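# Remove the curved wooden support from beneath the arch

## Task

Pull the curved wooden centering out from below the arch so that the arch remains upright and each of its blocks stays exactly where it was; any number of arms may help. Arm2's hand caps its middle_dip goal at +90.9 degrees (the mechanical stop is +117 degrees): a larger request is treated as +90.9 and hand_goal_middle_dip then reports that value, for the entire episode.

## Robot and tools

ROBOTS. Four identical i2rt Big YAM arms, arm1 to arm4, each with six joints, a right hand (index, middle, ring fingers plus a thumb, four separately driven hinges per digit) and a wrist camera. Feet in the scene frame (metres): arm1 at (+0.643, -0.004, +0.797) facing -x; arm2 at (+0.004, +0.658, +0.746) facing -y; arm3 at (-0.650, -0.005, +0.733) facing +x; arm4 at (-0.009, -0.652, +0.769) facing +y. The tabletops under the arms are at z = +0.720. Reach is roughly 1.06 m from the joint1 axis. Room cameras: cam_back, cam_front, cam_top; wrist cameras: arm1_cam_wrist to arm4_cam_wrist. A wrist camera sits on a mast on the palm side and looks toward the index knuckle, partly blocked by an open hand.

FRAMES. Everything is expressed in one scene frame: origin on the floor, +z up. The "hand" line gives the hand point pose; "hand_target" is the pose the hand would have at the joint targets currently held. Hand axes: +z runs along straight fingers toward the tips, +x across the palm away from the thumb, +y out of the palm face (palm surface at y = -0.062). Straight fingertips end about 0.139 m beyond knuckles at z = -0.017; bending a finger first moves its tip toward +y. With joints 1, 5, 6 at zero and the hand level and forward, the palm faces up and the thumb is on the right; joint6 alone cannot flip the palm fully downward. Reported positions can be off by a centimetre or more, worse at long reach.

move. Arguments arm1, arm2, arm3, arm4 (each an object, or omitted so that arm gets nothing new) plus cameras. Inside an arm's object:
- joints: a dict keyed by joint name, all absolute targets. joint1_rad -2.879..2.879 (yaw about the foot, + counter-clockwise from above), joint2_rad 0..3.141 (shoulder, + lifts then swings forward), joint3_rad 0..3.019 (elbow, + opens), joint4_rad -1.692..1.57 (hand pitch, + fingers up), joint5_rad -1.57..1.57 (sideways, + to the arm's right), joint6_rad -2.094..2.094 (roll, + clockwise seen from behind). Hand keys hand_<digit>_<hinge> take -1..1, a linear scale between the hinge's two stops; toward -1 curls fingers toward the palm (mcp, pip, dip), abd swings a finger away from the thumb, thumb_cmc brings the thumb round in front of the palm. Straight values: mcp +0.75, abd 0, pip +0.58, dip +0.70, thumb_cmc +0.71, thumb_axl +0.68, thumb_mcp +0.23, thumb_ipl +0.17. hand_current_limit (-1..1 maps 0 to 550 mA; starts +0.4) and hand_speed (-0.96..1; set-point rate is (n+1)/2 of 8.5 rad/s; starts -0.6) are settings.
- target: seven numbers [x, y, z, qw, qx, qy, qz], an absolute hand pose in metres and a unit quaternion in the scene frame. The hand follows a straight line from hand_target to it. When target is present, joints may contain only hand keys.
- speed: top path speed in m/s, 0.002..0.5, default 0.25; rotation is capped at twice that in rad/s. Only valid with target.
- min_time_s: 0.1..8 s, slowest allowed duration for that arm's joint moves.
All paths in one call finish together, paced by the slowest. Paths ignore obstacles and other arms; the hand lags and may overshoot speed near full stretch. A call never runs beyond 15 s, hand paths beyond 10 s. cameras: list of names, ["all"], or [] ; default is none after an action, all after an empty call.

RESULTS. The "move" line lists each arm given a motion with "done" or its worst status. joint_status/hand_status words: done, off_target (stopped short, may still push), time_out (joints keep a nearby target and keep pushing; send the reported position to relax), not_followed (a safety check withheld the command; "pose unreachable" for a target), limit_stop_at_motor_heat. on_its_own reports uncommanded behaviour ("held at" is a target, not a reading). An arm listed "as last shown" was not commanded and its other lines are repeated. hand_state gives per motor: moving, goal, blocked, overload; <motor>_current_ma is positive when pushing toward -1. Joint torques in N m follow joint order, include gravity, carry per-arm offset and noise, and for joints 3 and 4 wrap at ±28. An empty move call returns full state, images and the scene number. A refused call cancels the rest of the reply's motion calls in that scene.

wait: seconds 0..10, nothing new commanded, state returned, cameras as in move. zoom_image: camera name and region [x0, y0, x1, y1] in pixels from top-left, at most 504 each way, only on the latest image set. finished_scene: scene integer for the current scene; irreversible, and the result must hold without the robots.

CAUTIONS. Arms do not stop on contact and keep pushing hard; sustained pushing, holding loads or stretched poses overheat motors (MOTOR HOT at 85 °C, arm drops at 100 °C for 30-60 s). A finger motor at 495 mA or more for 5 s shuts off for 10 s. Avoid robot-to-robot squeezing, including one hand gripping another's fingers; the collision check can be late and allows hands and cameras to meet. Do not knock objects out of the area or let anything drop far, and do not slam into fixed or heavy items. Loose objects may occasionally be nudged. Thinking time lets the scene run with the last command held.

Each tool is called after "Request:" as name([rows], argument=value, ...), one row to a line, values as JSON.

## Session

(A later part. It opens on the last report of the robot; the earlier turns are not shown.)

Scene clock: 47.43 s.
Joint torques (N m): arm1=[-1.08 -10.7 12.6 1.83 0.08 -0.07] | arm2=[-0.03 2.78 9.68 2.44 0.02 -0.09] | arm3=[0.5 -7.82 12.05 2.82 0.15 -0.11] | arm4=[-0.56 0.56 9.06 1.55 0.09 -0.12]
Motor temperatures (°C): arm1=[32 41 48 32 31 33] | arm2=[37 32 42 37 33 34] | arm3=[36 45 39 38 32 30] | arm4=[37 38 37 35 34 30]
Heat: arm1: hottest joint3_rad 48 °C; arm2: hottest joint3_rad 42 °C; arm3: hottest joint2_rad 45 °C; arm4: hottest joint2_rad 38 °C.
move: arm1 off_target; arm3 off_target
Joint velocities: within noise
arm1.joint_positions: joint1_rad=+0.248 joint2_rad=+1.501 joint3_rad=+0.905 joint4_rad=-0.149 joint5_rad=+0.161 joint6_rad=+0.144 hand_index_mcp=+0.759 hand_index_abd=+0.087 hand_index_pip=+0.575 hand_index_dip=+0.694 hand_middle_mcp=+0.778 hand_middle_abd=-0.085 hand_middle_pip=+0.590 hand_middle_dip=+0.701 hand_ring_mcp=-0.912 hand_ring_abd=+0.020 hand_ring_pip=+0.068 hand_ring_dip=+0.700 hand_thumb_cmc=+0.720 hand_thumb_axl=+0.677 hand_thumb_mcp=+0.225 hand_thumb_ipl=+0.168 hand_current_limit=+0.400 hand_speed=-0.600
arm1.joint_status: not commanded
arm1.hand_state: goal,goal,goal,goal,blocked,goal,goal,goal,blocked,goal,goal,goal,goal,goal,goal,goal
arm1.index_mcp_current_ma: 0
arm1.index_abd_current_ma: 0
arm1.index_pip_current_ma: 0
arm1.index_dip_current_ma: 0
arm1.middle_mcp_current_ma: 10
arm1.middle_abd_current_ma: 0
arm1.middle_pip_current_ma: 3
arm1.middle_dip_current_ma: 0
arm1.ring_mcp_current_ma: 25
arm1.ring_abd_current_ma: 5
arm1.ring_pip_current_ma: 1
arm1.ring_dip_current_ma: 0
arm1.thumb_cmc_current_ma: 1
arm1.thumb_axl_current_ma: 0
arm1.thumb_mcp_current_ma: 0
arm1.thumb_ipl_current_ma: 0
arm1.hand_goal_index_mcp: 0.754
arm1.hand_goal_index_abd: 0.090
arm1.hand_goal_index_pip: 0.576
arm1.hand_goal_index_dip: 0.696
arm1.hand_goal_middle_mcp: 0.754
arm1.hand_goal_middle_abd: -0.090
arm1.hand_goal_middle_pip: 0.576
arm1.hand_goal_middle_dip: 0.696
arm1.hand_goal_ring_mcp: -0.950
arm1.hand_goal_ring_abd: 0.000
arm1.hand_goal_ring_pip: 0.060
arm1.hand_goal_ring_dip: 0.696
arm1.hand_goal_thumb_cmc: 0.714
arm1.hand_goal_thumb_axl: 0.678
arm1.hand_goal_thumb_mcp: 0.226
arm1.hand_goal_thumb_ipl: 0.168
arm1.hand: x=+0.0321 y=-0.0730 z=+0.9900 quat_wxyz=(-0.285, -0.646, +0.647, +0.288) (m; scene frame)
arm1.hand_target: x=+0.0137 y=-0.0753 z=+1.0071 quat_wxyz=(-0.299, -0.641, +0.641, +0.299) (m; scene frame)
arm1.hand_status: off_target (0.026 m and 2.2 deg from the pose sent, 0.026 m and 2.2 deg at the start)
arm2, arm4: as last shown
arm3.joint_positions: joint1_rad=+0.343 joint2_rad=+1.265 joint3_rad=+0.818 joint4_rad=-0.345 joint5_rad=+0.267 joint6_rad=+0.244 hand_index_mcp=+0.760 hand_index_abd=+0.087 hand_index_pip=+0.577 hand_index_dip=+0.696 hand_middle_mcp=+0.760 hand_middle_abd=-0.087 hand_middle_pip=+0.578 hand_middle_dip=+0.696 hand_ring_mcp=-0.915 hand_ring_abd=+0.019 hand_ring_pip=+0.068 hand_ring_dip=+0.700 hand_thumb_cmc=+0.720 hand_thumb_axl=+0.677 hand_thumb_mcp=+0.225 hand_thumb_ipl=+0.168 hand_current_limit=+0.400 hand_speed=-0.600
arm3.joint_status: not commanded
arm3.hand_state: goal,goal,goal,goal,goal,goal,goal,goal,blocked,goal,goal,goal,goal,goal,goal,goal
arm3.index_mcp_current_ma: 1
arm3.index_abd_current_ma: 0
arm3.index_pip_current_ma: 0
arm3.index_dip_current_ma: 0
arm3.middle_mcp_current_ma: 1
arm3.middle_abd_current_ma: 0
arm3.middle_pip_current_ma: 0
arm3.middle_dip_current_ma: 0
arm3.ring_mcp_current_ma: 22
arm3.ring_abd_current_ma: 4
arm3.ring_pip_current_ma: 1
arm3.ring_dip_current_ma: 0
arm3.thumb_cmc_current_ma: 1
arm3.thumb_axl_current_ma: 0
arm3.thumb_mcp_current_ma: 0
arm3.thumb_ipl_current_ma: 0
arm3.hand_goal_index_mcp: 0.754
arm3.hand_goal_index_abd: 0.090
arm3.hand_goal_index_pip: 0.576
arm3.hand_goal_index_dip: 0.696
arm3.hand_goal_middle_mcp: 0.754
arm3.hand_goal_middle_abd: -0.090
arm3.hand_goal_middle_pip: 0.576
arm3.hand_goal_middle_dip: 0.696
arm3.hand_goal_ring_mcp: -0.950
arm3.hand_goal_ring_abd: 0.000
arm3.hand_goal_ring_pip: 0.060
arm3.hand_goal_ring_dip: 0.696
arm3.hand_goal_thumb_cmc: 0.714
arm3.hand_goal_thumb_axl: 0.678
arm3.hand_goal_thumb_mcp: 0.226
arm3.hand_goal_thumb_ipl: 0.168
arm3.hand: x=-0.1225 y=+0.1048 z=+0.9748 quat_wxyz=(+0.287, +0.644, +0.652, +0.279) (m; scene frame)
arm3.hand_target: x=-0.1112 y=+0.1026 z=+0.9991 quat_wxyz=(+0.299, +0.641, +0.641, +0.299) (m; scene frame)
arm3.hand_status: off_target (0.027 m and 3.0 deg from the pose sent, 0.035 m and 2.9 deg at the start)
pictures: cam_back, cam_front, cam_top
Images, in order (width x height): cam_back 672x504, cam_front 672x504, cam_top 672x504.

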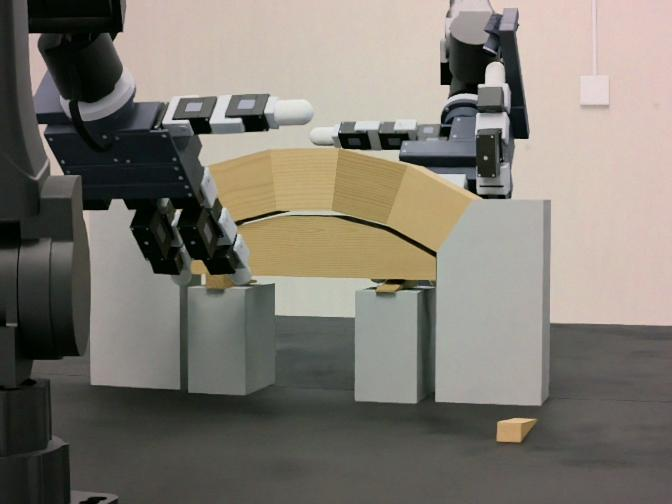

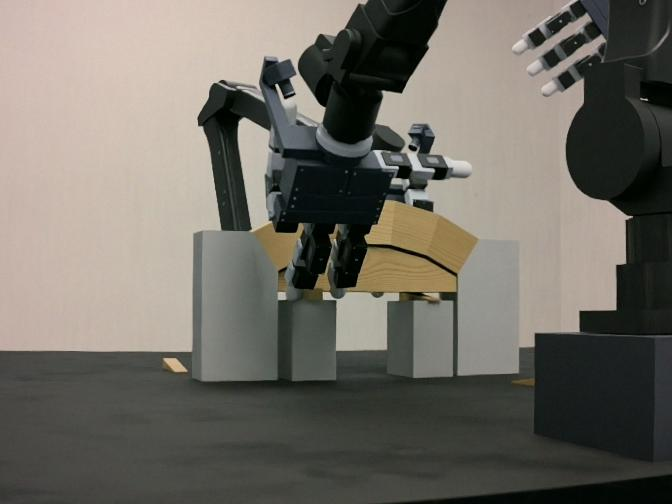

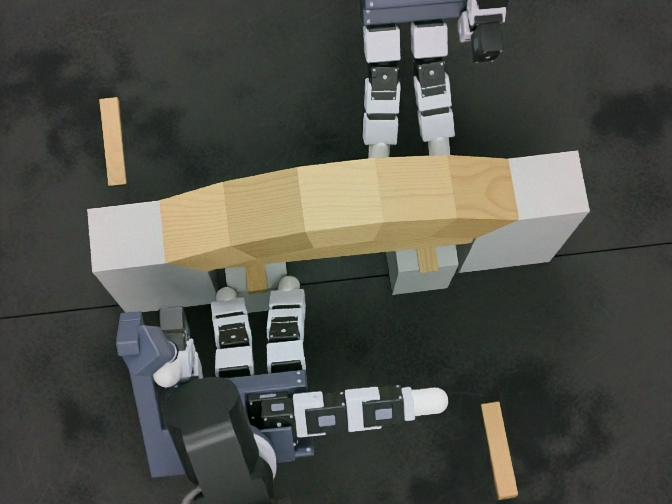

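Request:
move(arm3={"target": [-0.093, 0.112, 0.998, 0.2988, 0.6408, 0.6408, 0.2988], "speed": 0.1}, arm1={"joints": {"hand_index_abd": -0.16, "hand_middle_abd": 0.18}}, cameras=["cam_top", "cam_back", "cam_front"])

Request:
zoom_image(camera="cam_back", region=[140, 200, 300, 320])

Request:
zoom_image(camera="cam_front", region=[260, 240, 380, 330])

Scene clock: 48.73 s.
Joint torques (N m): arm1=[-1.32 -10.64 12.74 1.84 0.3 -0.07] | arm2=[-0.09 2.78 9.69 2.44 0.02 -0.09] | arm3=[0.73 -7.36 13.5 2.77 0.37 -0.05] | arm4=[-0.56 0.56 9.06 1.57 0.08 -0.12]
Motor temperatures (°C): arm1=[32 41 48 32 31 33] | arm2=[37 32 42 37 33 34] | arm3=[36 45 40 38 32 30] | arm4=[37 38 37 35 34 30]
Heat: arm1: hottest joint3_rad 48 °C; arm2: hottest joint3_rad 42 °C; arm3: hottest joint2_rad 45 °C; arm4: hottest joint2_rad 38 °C.
move: arm1 off_target; arm3 off_target
Joint velocities: within noise
arm1.joint_positions: joint1_rad=+0.251 joint2_rad=+1.501 joint3_rad=+0.905 joint4_rad=-0.149 joint5_rad=+0.156 joint6_rad=+0.144 hand_index_mcp=+0.762 hand_index_abd=-0.057 hand_index_pip=+0.578 hand_index_dip=+0.695 hand_middle_mcp=+0.776 hand_middle_abd=+0.037 hand_middle_pip=+0.589 hand_middle_dip=+0.701 hand_ring_mcp=-0.912 hand_ring_abd=+0.020 hand_ring_pip=+0.068 hand_ring_dip=+0.700 hand_thumb_cmc=+0.720 hand_thumb_axl=+0.677 hand_thumb_mcp=+0.225 hand_thumb_ipl=+0.168 hand_current_limit=+0.400 hand_speed=-0.600
arm1.joint_status: hand_index_abd off_target (ended at -0.057, target -0.160); hand_middle_abd off_target (ended at +0.037, target +0.180)
arm1.hand_state: goal,blocked,goal,goal,blocked,blocked,goal,goal,blocked,goal,goal,goal,goal,goal,goal,goal
arm1.index_mcp_current_ma: 1
arm1.index_abd_current_ma: 122
arm1.index_pip_current_ma: 0
arm1.index_dip_current_ma: 0
arm1.middle_mcp_current_ma: 9
arm1.middle_abd_current_ma: -233
arm1.middle_pip_current_ma: 3
arm1.middle_dip_current_ma: 0
arm1.ring_mcp_current_ma: 25
arm1.ring_abd_current_ma: 5
arm1.ring_pip_current_ma: 1
arm1.ring_dip_current_ma: 0
arm1.thumb_cmc_current_ma: 1
arm1.thumb_axl_current_ma: 0
arm1.thumb_mcp_current_ma: 0
arm1.thumb_ipl_current_ma: 0
arm1.hand_goal_index_mcp: 0.754
arm1.hand_goal_index_abd: -0.160
arm1.hand_goal_index_pip: 0.576
arm1.hand_goal_index_dip: 0.696
arm1.hand_goal_middle_mcp: 0.754
arm1.hand_goal_middle_abd: 0.180
arm1.hand_goal_middle_pip: 0.576
arm1.hand_goal_middle_dip: 0.696
arm1.hand_goal_ring_mcp: -0.950
arm1.hand_goal_ring_abd: 0.000
arm1.hand_goal_ring_pip: 0.060
arm1.hand_goal_ring_dip: 0.696
arm1.hand_goal_thumb_cmc: 0.714
arm1.hand_goal_thumb_axl: 0.678
arm1.hand_goal_thumb_mcp: 0.226
arm1.hand_goal_thumb_ipl: 0.168
arm1.hand: x=+0.0323 y=-0.0760 z=+0.9897 quat_wxyz=(-0.287, -0.648, +0.645, +0.286) (m; scene frame)
arm1.hand_target: x=+0.0137 y=-0.0753 z=+1.0071 quat_wxyz=(-0.299, -0.641, +0.641, +0.299) (m; scene frame)
arm1.hand_status: not commanded
arm2, arm4: as last shown
arm3.joint_positions: joint1_rad=+0.343 joint2_rad=+1.300 joint3_rad=+0.844 joint4_rad=-0.337 joint5_rad=+0.267 joint6_rad=+0.243 hand_index_mcp=+0.760 hand_index_abd=+0.087 hand_index_pip=+0.577 hand_index_dip=+0.696 hand_middle_mcp=+0.760 hand_middle_abd=-0.087 hand_middle_pip=+0.578 hand_middle_dip=+0.696 hand_ring_mcp=-0.915 hand_ring_abd=+0.019 hand_ring_pip=+0.068 hand_ring_dip=+0.700 hand_thumb_cmc=+0.720 hand_thumb_axl=+0.677 hand_thumb_mcp=+0.225 hand_thumb_ipl=+0.168 hand_current_limit=+0.400 hand_speed=-0.600
arm3.joint_status: not commanded
arm3.hand_state: goal,goal,goal,goal,goal,goal,goal,goal,blocked,goal,goal,goal,goal,goal,goal,goal
arm3.index_mcp_current_ma: 1
arm3.index_abd_current_ma: 0
arm3.index_pip_current_ma: 0
arm3.index_dip_current_ma: 0
arm3.middle_mcp_current_ma: 1
arm3.middle_abd_current_ma: 0
arm3.middle_pip_current_ma: 0
arm3.middle_dip_current_ma: 0
arm3.ring_mcp_current_ma: 22
arm3.ring_abd_current_ma: 4
arm3.ring_pip_current_ma: 1
arm3.ring_dip_current_ma: 0
arm3.thumb_cmc_current_ma: 1
arm3.thumb_axl_current_ma: 0
arm3.thumb_mcp_current_ma: 0
arm3.thumb_ipl_current_ma: 0
arm3.hand_goal_index_mcp: 0.754
arm3.hand_goal_index_abd: 0.090
arm3.hand_goal_index_pip: 0.576
arm3.hand_goal_index_dip: 0.696
arm3.hand_goal_middle_mcp: 0.754
arm3.hand_goal_middle_abd: -0.090
arm3.hand_goal_middle_pip: 0.576
arm3.hand_goal_middle_dip: 0.696
arm3.hand_goal_ring_mcp: -0.950
arm3.hand_goal_ring_abd: 0.000
arm3.hand_goal_ring_pip: 0.060
arm3.hand_goal_ring_dip: 0.696
arm3.hand_goal_thumb_cmc: 0.714
arm3.hand_goal_thumb_axl: 0.678
arm3.hand_goal_thumb_mcp: 0.226
arm3.hand_goal_thumb_ipl: 0.168
arm3.hand: x=-0.1113 y=+0.1091 z=+0.9734 quat_wxyz=(+0.287, +0.644, +0.652, +0.279) (m; scene frame)
arm3.hand_target: x=-0.0949 y=+0.1115 z=+0.9982 quat_wxyz=(+0.299, +0.641, +0.641, +0.299) (m; scene frame)
arm3.hand_status: off_target (0.031 m and 3.0 deg from the pose sent, 0.038 m and 3.0 deg at the start)
pictures: cam_back, cam_front, cam_top
Images, in order (width x height): cam_back 672x504, cam_front 672x504, cam_top 672x504.

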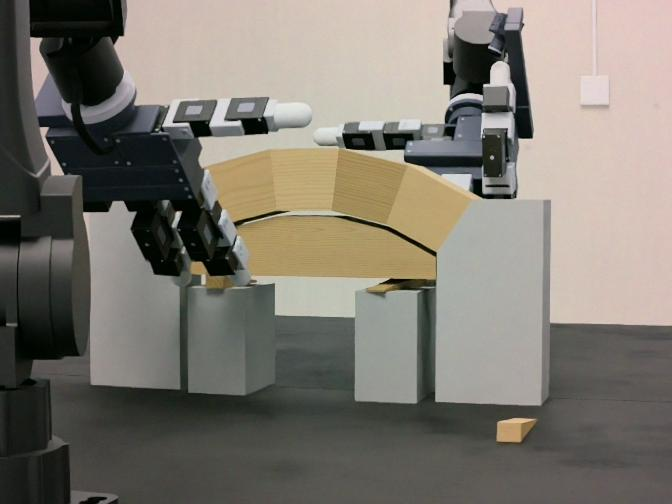

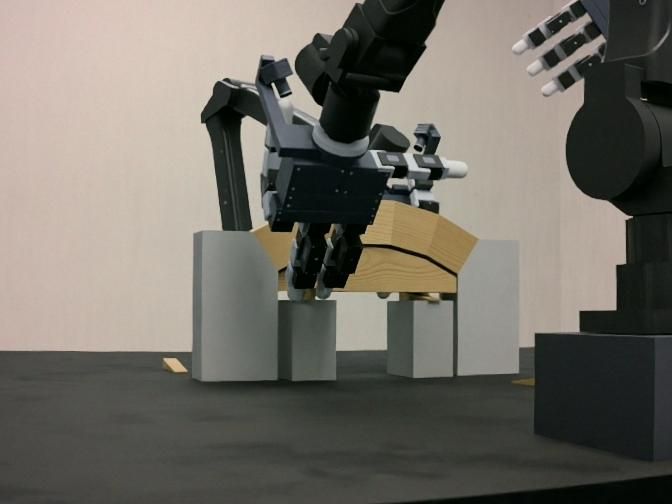

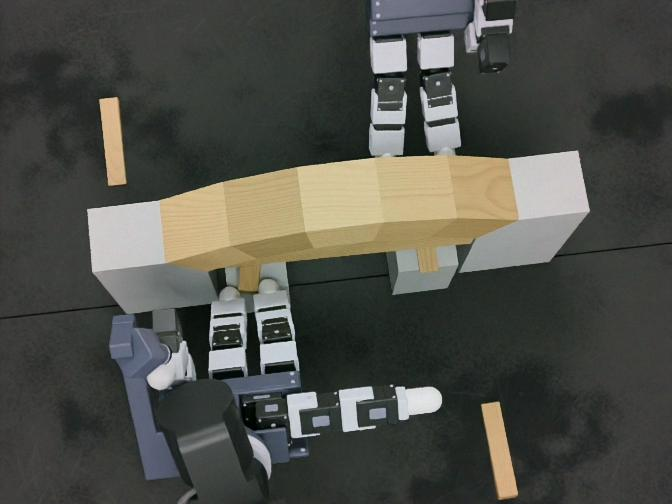

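Scaled by 3.150 from the camera's 672x504 image, which has a finer 960x720 frame.

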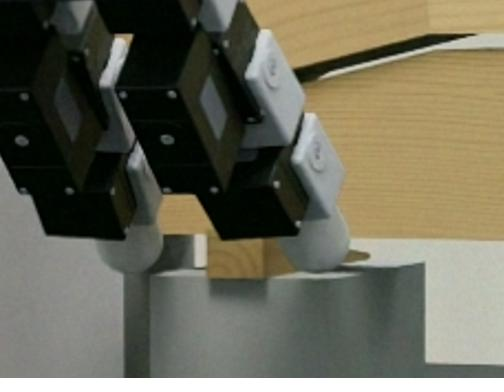

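Scaled by 4.200 from the camera's 672x504 image, which has a finer 960x720 frame.

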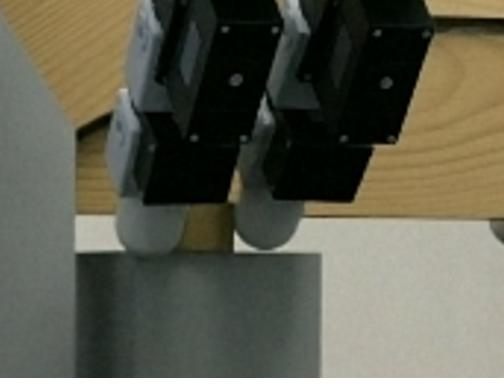

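Request:
move(arm1={"target": [0.065, -0.076, 1.003, 0.2988, 0.6408, -0.6408, -0.2988], "speed": 0.1}, cameras=["cam_top", "cam_front"])

Request:
zoom_image(camera="cam_front", region=[240, 190, 500, 390])

Scene clock: 50.47 s.
Joint torques (N m): arm1=[0.03 -12.22 8.25 2.24 0.37 0.12] | arm2=[-0.09 2.78 9.69 2.44 0.02 -0.09] | arm3=[0.85 -6.89 13.75 2.62 0.31 -0.02] | arm4=[-0.56 0.56 9.09 1.57 0.09 -0.12]
Motor temperatures (°C): arm1=[32 41 48 32 31 33] | arm2=[37 32 42 37 33 34] | arm3=[36 45 40 38 32 30] | arm4=[37 38 37 35 34 30]
Heat: arm1: hottest joint3_rad 48 °C; arm2: hottest joint3_rad 42 °C; arm3: hottest joint2_rad 45 °C; arm4: hottest joint2_rad 38 °C.
move: arm1 done
Joint velocities: within noise
arm1.joint_positions: joint1_rad=+0.264 joint2_rad=+1.425 joint3_rad=+0.825 joint4_rad=-0.134 joint5_rad=+0.175 joint6_rad=+0.145 hand_index_mcp=+0.759 hand_index_abd=-0.057 hand_index_pip=+0.577 hand_index_dip=+0.695 hand_middle_mcp=+0.777 hand_middle_abd=+0.037 hand_middle_pip=+0.589 hand_middle_dip=+0.701 hand_ring_mcp=-0.912 hand_ring_abd=+0.020 hand_ring_pip=+0.068 hand_ring_dip=+0.700 hand_thumb_cmc=+0.720 hand_thumb_axl=+0.677 hand_thumb_mcp=+0.225 hand_thumb_ipl=+0.168 hand_current_limit=+0.400 hand_speed=-0.600
arm1.joint_status: not commanded
arm1.hand_state: goal,blocked,goal,goal,blocked,blocked,goal,goal,blocked,goal,goal,goal,goal,goal,goal,goal
arm1.index_mcp_current_ma: 0
arm1.index_abd_current_ma: 122
arm1.index_pip_current_ma: 0
arm1.index_dip_current_ma: 0
arm1.middle_mcp_current_ma: 9
arm1.middle_abd_current_ma: -232
arm1.middle_pip_current_ma: 3
arm1.middle_dip_current_ma: 0
arm1.ring_mcp_current_ma: 25
arm1.ring_abd_current_ma: 5
arm1.ring_pip_current_ma: 1
arm1.ring_dip_current_ma: 0
arm1.thumb_cmc_current_ma: 1
arm1.thumb_axl_current_ma: 0
arm1.thumb_mcp_current_ma: 0
arm1.thumb_ipl_current_ma: 0
arm1.hand_goal_index_mcp: 0.754
arm1.hand_goal_index_abd: -0.160
arm1.hand_goal_index_pip: 0.576
arm1.hand_goal_index_dip: 0.696
arm1.hand_goal_middle_mcp: 0.754
arm1.hand_goal_middle_abd: 0.180
arm1.hand_goal_middle_pip: 0.576
arm1.hand_goal_middle_dip: 0.696
arm1.hand_goal_ring_mcp: -0.950
arm1.hand_goal_ring_abd: 0.000
arm1.hand_goal_ring_pip: 0.060
arm1.hand_goal_ring_dip: 0.696
arm1.hand_goal_thumb_cmc: 0.714
arm1.hand_goal_thumb_axl: 0.678
arm1.hand_goal_thumb_mcp: 0.226
arm1.hand_goal_thumb_ipl: 0.168
arm1.hand: x=+0.0615 y=-0.0735 z=+0.9942 quat_wxyz=(-0.288, -0.647, +0.643, +0.293) (m; scene frame)
arm1.hand_target: x=+0.0649 y=-0.0759 z=+1.0030 quat_wxyz=(-0.299, -0.641, +0.641, +0.299) (m; scene frame)
arm1.hand_status: done (0.010 m and 1.6 deg from the pose sent, 0.035 m and 2.3 deg at the start)
arm2, arm3, arm4: as last shown
arm3.hand_target: x=-0.0949 y=+0.1114 z=+0.9982 quat_wxyz=(+0.299, +0.641, +0.641, +0.299) (m; scene frame)
pictures: cam_front, cam_top
Images, in order (width x height): cam_front 672x504, cam_top 672x504.

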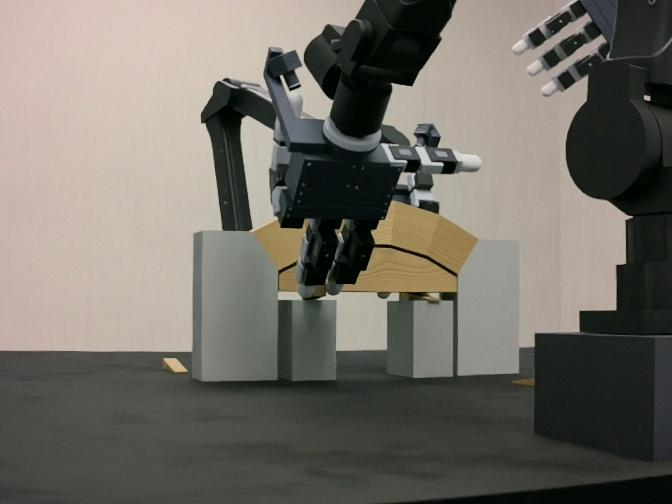

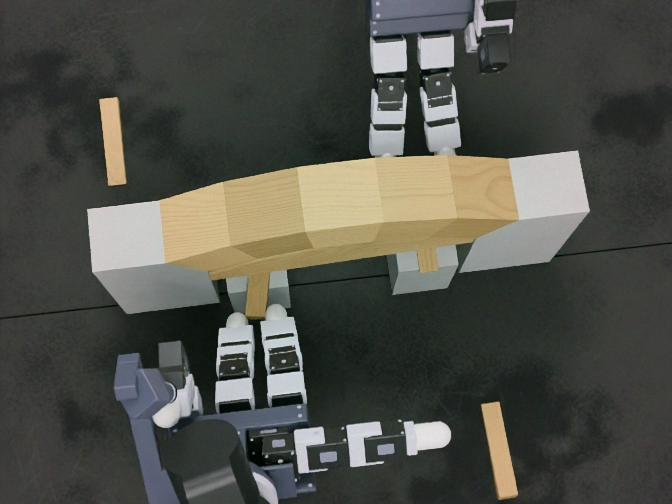

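Scaled by 1.938 from the camera's 672x504 image, which has a finer 960x720 frame.

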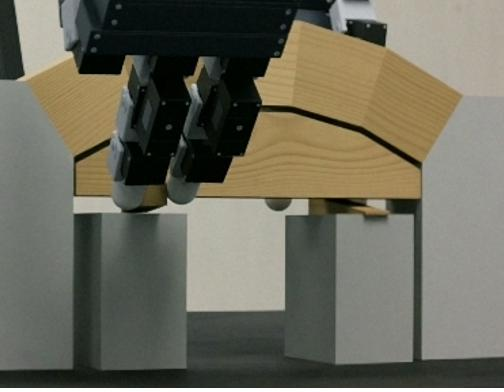

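Request:
move(arm1={"target": [0.1, -0.078, 0.996, 0.2988, 0.6408, -0.6408, -0.2988], "speed": 0.1}, cameras=["cam_top", "cam_front"])

Request:
zoom_image(camera="cam_top", region=[200, 150, 480, 320])

Request:
zoom_image(camera="cam_front", region=[240, 190, 500, 390])

Scene clock: 51.73 s.
Joint torques (N m): arm1=[-0.32 -11.22 8.01 2.11 0.37 0.06] | arm2=[-0.15 2.78 9.69 2.43 0.02 -0.09] | arm3=[0.79 -7.24 13.6 2.7 0.32 0.02] | arm4=[-0.62 0.5 9.07 1.54 0.09 -0.12]
Motor temperatures (°C): arm1=[32 41 48 32 31 33] | arm2=[37 32 43 37 33 34] | arm3=[36 45 40 38 32 30] | arm4=[37 38 37 35 34 30]
Heat: arm1: hottest joint3_rad 48 °C; arm2: hottest joint3_rad 43 °C; arm3: hottest joint2_rad 45 °C; arm4: hottest joint2_rad 38 °C.
move: arm1 done
Joint velocities: within noise
arm1.joint_positions: joint1_rad=+0.293 joint2_rad=+1.345 joint3_rad=+0.731 joint4_rad=-0.117 joint5_rad=+0.197 joint6_rad=+0.163 hand_index_mcp=+0.756 hand_index_abd=-0.057 hand_index_pip=+0.577 hand_index_dip=+0.695 hand_middle_mcp=+0.777 hand_middle_abd=+0.038 hand_middle_pip=+0.589 hand_middle_dip=+0.701 hand_ring_mcp=-0.912 hand_ring_abd=+0.020 hand_ring_pip=+0.068 hand_ring_dip=+0.700 hand_thumb_cmc=+0.720 hand_thumb_axl=+0.677 hand_thumb_mcp=+0.225 hand_thumb_ipl=+0.168 hand_current_limit=+0.400 hand_speed=-0.600
arm1.joint_status: not commanded
arm1.hand_state: goal,blocked,goal,goal,blocked,blocked,goal,goal,blocked,goal,goal,goal,goal,goal,goal,goal
arm1.index_mcp_current_ma: 0
arm1.index_abd_current_ma: 122
arm1.index_pip_current_ma: 0
arm1.index_dip_current_ma: 0
arm1.middle_mcp_current_ma: 9
arm1.middle_abd_current_ma: -228
arm1.middle_pip_current_ma: 3
arm1.middle_dip_current_ma: 0
arm1.ring_mcp_current_ma: 25
arm1.ring_abd_current_ma: 5
arm1.ring_pip_current_ma: 1
arm1.ring_dip_current_ma: 0
arm1.thumb_cmc_current_ma: 1
arm1.thumb_axl_current_ma: 0
arm1.thumb_mcp_current_ma: 0
arm1.thumb_ipl_current_ma: 0
arm1.hand_goal_index_mcp: 0.754
arm1.hand_goal_index_abd: -0.160
arm1.hand_goal_index_pip: 0.576
arm1.hand_goal_index_dip: 0.696
arm1.hand_goal_middle_mcp: 0.754
arm1.hand_goal_middle_abd: 0.180
arm1.hand_goal_middle_pip: 0.576
arm1.hand_goal_middle_dip: 0.696
arm1.hand_goal_ring_mcp: -0.950
arm1.hand_goal_ring_abd: 0.000
arm1.hand_goal_ring_pip: 0.060
arm1.hand_goal_ring_dip: 0.696
arm1.hand_goal_thumb_cmc: 0.714
arm1.hand_goal_thumb_axl: 0.678
arm1.hand_goal_thumb_mcp: 0.226
arm1.hand_goal_thumb_ipl: 0.168
arm1.hand: x=+0.0964 y=-0.0764 z=+0.9911 quat_wxyz=(-0.290, -0.646, +0.641, +0.296) (m; scene frame)
arm1.hand_target: x=+0.0999 y=-0.0780 z=+0.9961 quat_wxyz=(-0.299, -0.641, +0.641, +0.299) (m; scene frame)
arm1.hand_status: done (0.006 m and 1.2 deg from the pose sent, 0.039 m and 1.6 deg at the start)
arm2, arm3, arm4: as last shown
pictures: cam_front, cam_top
Images, in order (width x height): cam_front 672x504, cam_top 672x504.

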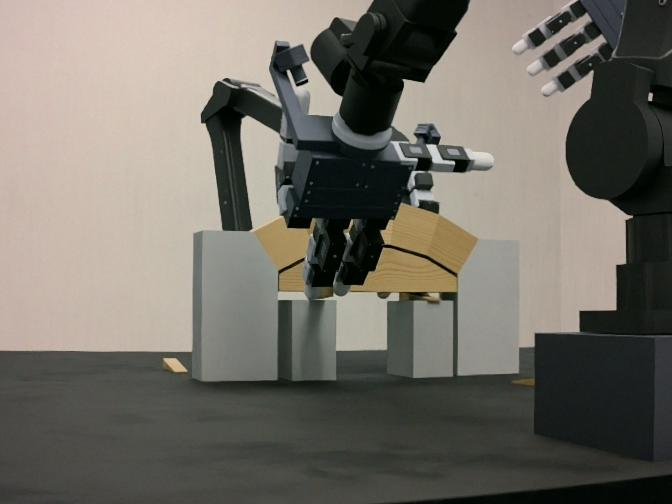

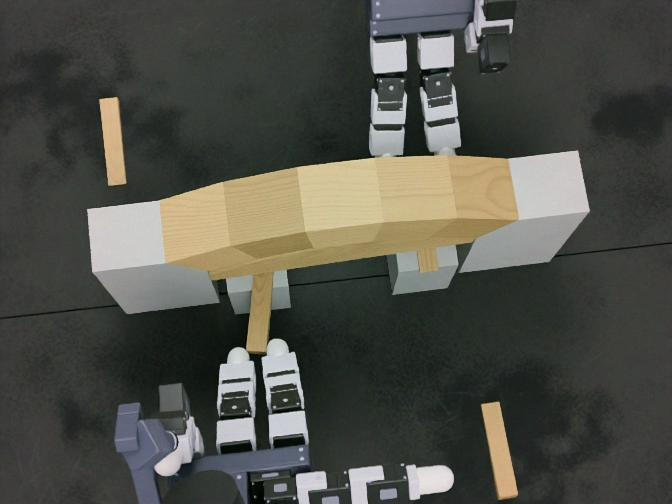

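Scaled by 1.800 from the camera's 672x504 image, which has a finer 960x720 frame.

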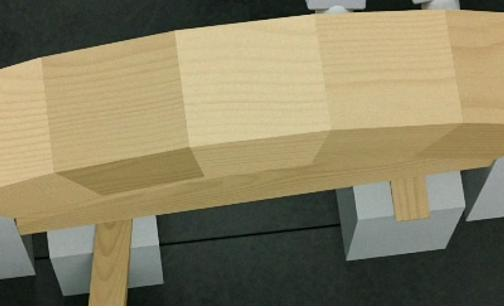

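Scaled by 1.938 from the camera's 672x504 image, which has a finer 960x720 frame.

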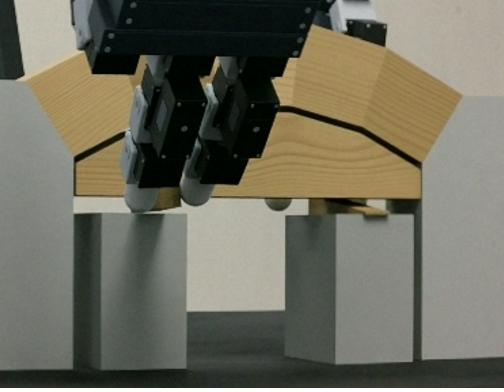

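Request:
move(arm1={"target": [0.14, -0.08, 0.991, 0.2988, 0.6408, -0.6408, -0.2988], "speed": 0.1}, cameras=["cam_top", "cam_front"])

Request:
zoom_image(camera="cam_front", region=[240, 190, 500, 390])

Scene clock: 52.97 s.
Joint torques (N m): arm1=[-0.32 -9.52 7.95 1.85 0.33 0.06] | arm2=[-0.09 2.78 9.69 2.43 0.02 -0.09] | arm3=[1.14 -7.18 13.53 2.71 0.34 -0.03] | arm4=[-0.62 0.62 9.05 1.57 0.08 -0.12]
Motor temperatures (°C): arm1=[32 41 48 32 31 33] | arm2=[37 32 43 37 33 34] | arm3=[36 45 41 38 32 30] | arm4=[37 38 37 35 34 30]
Heat: arm1: hottest joint3_rad 48 °C; arm2: hottest joint3_rad 43 °C; arm3: hottest joint2_rad 45 °C; arm4: hottest joint2_rad 38 °C.
move: arm1 done
Joint velocities: within noise
arm1.joint_positions: joint1_rad=+0.330 joint2_rad=+1.246 joint3_rad=+0.632 joint4_rad=-0.113 joint5_rad=+0.226 joint6_rad=+0.188 hand_index_mcp=+0.756 hand_index_abd=-0.095 hand_index_pip=+0.576 hand_index_dip=+0.695 hand_middle_mcp=+0.775 hand_middle_abd=+0.105 hand_middle_pip=+0.587 hand_middle_dip=+0.700 hand_ring_mcp=-0.912 hand_ring_abd=+0.020 hand_ring_pip=+0.068 hand_ring_dip=+0.700 hand_thumb_cmc=+0.720 hand_thumb_axl=+0.677 hand_thumb_mcp=+0.225 hand_thumb_ipl=+0.168 hand_current_limit=+0.400 hand_speed=-0.600
arm1.joint_status: not commanded
arm1.hand_state: goal,blocked,goal,goal,blocked,blocked,goal,goal,blocked,goal,goal,goal,goal,goal,goal,goal
arm1.index_mcp_current_ma: 0
arm1.index_abd_current_ma: 50
arm1.index_pip_current_ma: 0
arm1.index_dip_current_ma: 0
arm1.middle_mcp_current_ma: 8
arm1.middle_abd_current_ma: -66
arm1.middle_pip_current_ma: 2
arm1.middle_dip_current_ma: 0
arm1.ring_mcp_current_ma: 25
arm1.ring_abd_current_ma: 5
arm1.ring_pip_current_ma: 1
arm1.ring_dip_current_ma: 0
arm1.thumb_cmc_current_ma: 1
arm1.thumb_axl_current_ma: 0
arm1.thumb_mcp_current_ma: 0
arm1.thumb_ipl_current_ma: 0
arm1.hand_goal_index_mcp: 0.754
arm1.hand_goal_index_abd: -0.160
arm1.hand_goal_index_pip: 0.576
arm1.hand_goal_index_dip: 0.696
arm1.hand_goal_middle_mcp: 0.754
arm1.hand_goal_middle_abd: 0.180
arm1.hand_goal_middle_pip: 0.576
arm1.hand_goal_middle_dip: 0.696
arm1.hand_goal_ring_mcp: -0.950
arm1.hand_goal_ring_abd: 0.000
arm1.hand_goal_ring_pip: 0.060
arm1.hand_goal_ring_dip: 0.696
arm1.hand_goal_thumb_cmc: 0.714
arm1.hand_goal_thumb_axl: 0.678
arm1.hand_goal_thumb_mcp: 0.226
arm1.hand_goal_thumb_ipl: 0.168
arm1.on_its_own: hand_index_abd moved -0.038 toward your old target -0.160; hand_middle_abd moved +0.066 toward your old target +0.180
arm1.hand: x=+0.1360 y=-0.0789 z=+0.9890 quat_wxyz=(-0.293, -0.645, +0.640, +0.298) (m; scene frame)
arm1.hand_target: x=+0.1400 y=-0.0800 z=+0.9909 quat_wxyz=(-0.299, -0.641, +0.641, +0.299) (m; scene frame)
arm1.hand_status: done (0.005 m and 0.8 deg from the pose sent, 0.044 m and 1.2 deg at the start)
arm2, arm3, arm4: as last shown
pictures: cam_front, cam_top
Images, in order (width x height): cam_front 672x504, cam_top 672x504.

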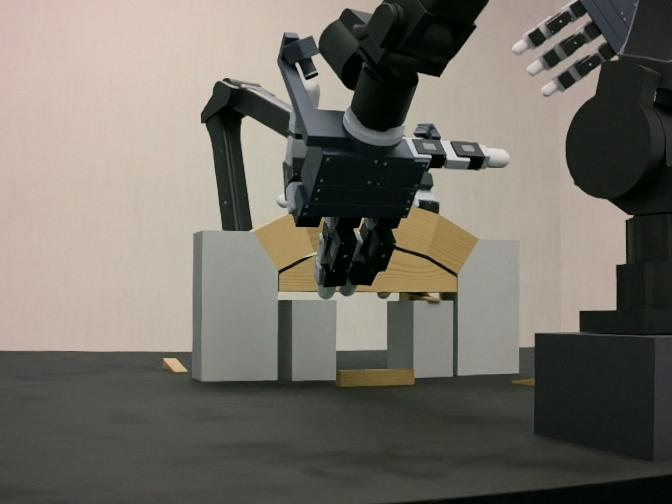

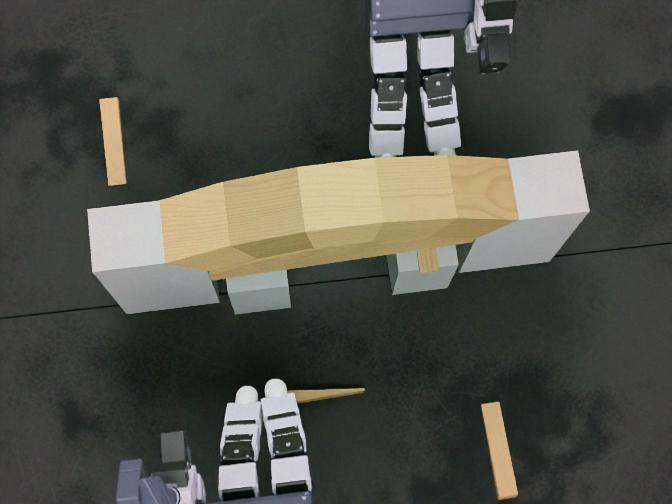

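Scaled by 1.938 from the camera's 672x504 image, which has a finer 960x720 frame.

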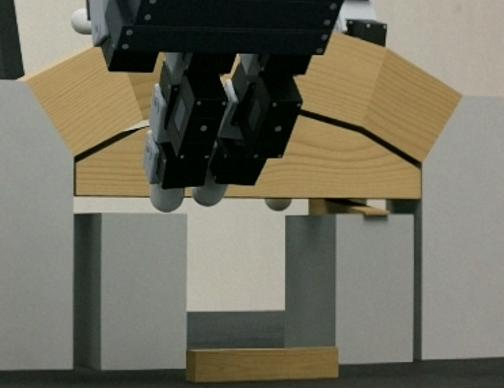

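Request:
move(arm1={"target": [0.2, -0.09, 1.02, 0.2988, 0.6408, -0.6408, -0.2988], "joints": {"hand_index_abd": 0.09, "hand_middle_abd": -0.09}, "speed": 0.2}, cameras=["cam_top", "cam_front", "cam_back"])

Request:
zoom_image(camera="cam_front", region=[240, 190, 500, 390])

Request:
zoom_image(camera="cam_back", region=[160, 140, 560, 410])

Scene clock: 54.47 s.
Joint torques (N m): arm1=[0.21 -6.18 8.55 1.09 0.41 0.07] | arm2=[-0.03 2.73 9.69 2.44 0.02 -0.09] | arm3=[-0.03 -6.95 13.55 2.63 0.36 -0.04] | arm4=[-0.56 0.56 9.07 1.55 0.09 -0.12]
Motor temperatures (°C): arm1=[32 41 48 32 31 33] | arm2=[37 32 43 37 33 34] | arm3=[36 45 41 38 32 30] | arm4=[37 38 37 35 34 30]
Heat: arm1: hottest joint3_rad 48 °C; arm2: hottest joint3_rad 43 °C; arm3: hottest joint2_rad 45 °C; arm4: hottest joint2_rad 38 °C.
move: arm1 done
Joint velocities: within noise
arm1.joint_positions: joint1_rad=+0.429 joint2_rad=+1.017 joint3_rad=+0.570 joint4_rad=-0.274 joint5_rad=+0.301 joint6_rad=+0.256 hand_index_mcp=+0.758 hand_index_abd=+0.086 hand_index_pip=+0.576 hand_index_dip=+0.695 hand_middle_mcp=+0.770 hand_middle_abd=-0.087 hand_middle_pip=+0.583 hand_middle_dip=+0.699 hand_ring_mcp=-0.912 hand_ring_abd=+0.020 hand_ring_pip=+0.068 hand_ring_dip=+0.700 hand_thumb_cmc=+0.720 hand_thumb_axl=+0.677 hand_thumb_mcp=+0.224 hand_thumb_ipl=+0.168 hand_current_limit=+0.400 hand_speed=-0.600
arm1.joint_status: all done
arm1.hand_state: goal,goal,goal,goal,goal,goal,goal,goal,blocked,goal,goal,goal,goal,goal,goal,goal
arm1.index_mcp_current_ma: 0
arm1.index_abd_current_ma: 0
arm1.index_pip_current_ma: 0
arm1.index_dip_current_ma: 0
arm1.middle_mcp_current_ma: 4
arm1.middle_abd_current_ma: 0
arm1.middle_pip_current_ma: 1
arm1.middle_dip_current_ma: 0
arm1.ring_mcp_current_ma: 25
arm1.ring_abd_current_ma: 5
arm1.ring_pip_current_ma: 1
arm1.ring_dip_current_ma: 0
arm1.thumb_cmc_current_ma: 1
arm1.thumb_axl_current_ma: 0
arm1.thumb_mcp_current_ma: 0
arm1.thumb_ipl_current_ma: 0
arm1.hand_goal_index_mcp: 0.754
arm1.hand_goal_index_abd: 0.090
arm1.hand_goal_index_pip: 0.576
arm1.hand_goal_index_dip: 0.696
arm1.hand_goal_middle_mcp: 0.754
arm1.hand_goal_middle_abd: -0.090
arm1.hand_goal_middle_pip: 0.576
arm1.hand_goal_middle_dip: 0.696
arm1.hand_goal_ring_mcp: -0.950
arm1.hand_goal_ring_abd: 0.000
arm1.hand_goal_ring_pip: 0.060
arm1.hand_goal_ring_dip: 0.696
arm1.hand_goal_thumb_cmc: 0.714
arm1.hand_goal_thumb_axl: 0.678
arm1.hand_goal_thumb_mcp: 0.226
arm1.hand_goal_thumb_ipl: 0.168
arm1.hand: x=+0.1943 y=-0.0899 z=+1.0257 quat_wxyz=(-0.302, -0.640, +0.639, +0.303) (m; scene frame)
arm1.hand_target: x=+0.1998 y=-0.0900 z=+1.0199 quat_wxyz=(-0.299, -0.641, +0.641, +0.299) (m; scene frame)
arm1.hand_status: done (0.008 m and 0.6 deg from the pose sent, 0.072 m and 0.8 deg at the start)
arm2, arm3, arm4: as last shown
pictures: cam_back, cam_front, cam_top
Images, in order (width x height): cam_back 672x504, cam_front 672x504, cam_top 672x504.

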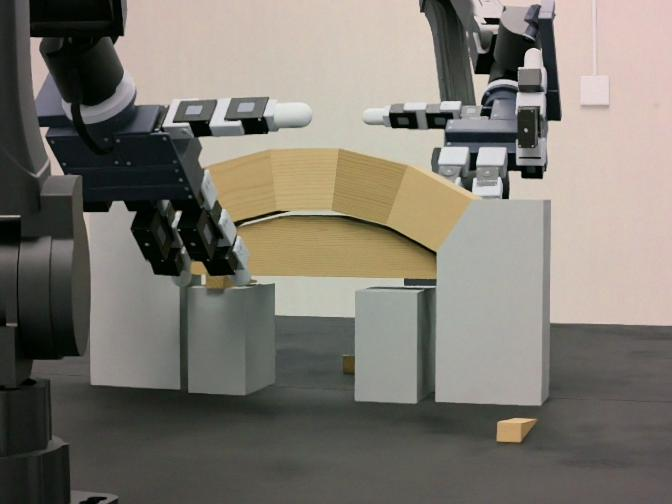

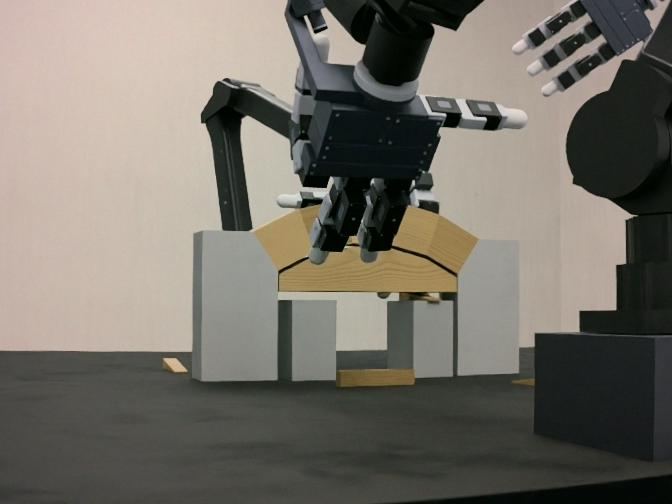

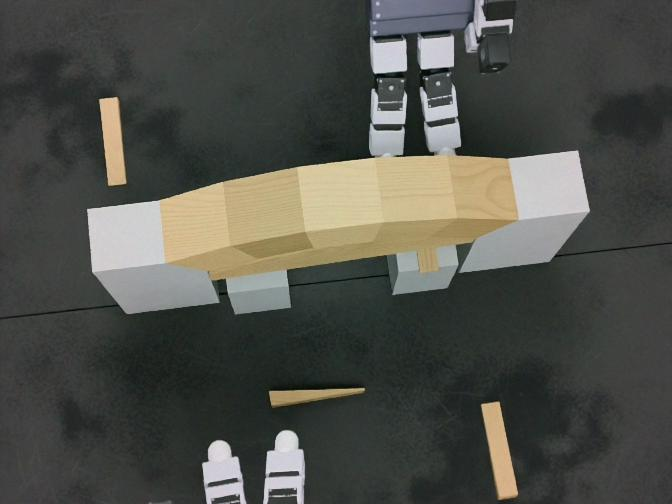

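Scaled by 1.938 from the camera's 672x504 image, which has a finer 960x720 frame.

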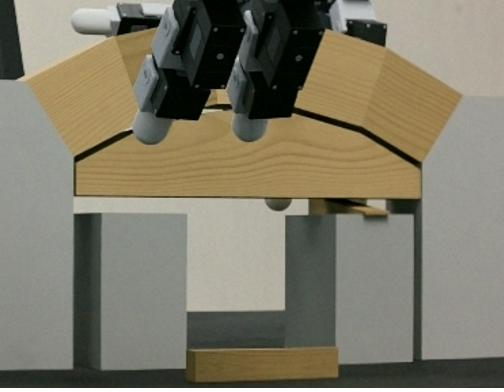

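Scaled by 1.260 from the camera's 672x504 image, which has a finer 960x720 frame.

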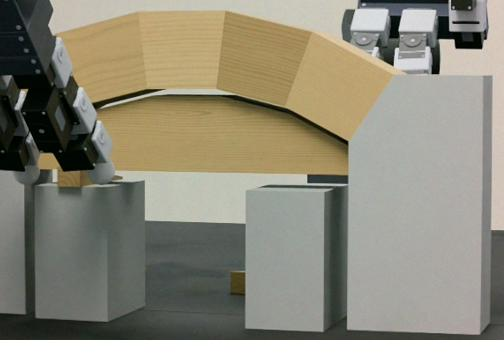

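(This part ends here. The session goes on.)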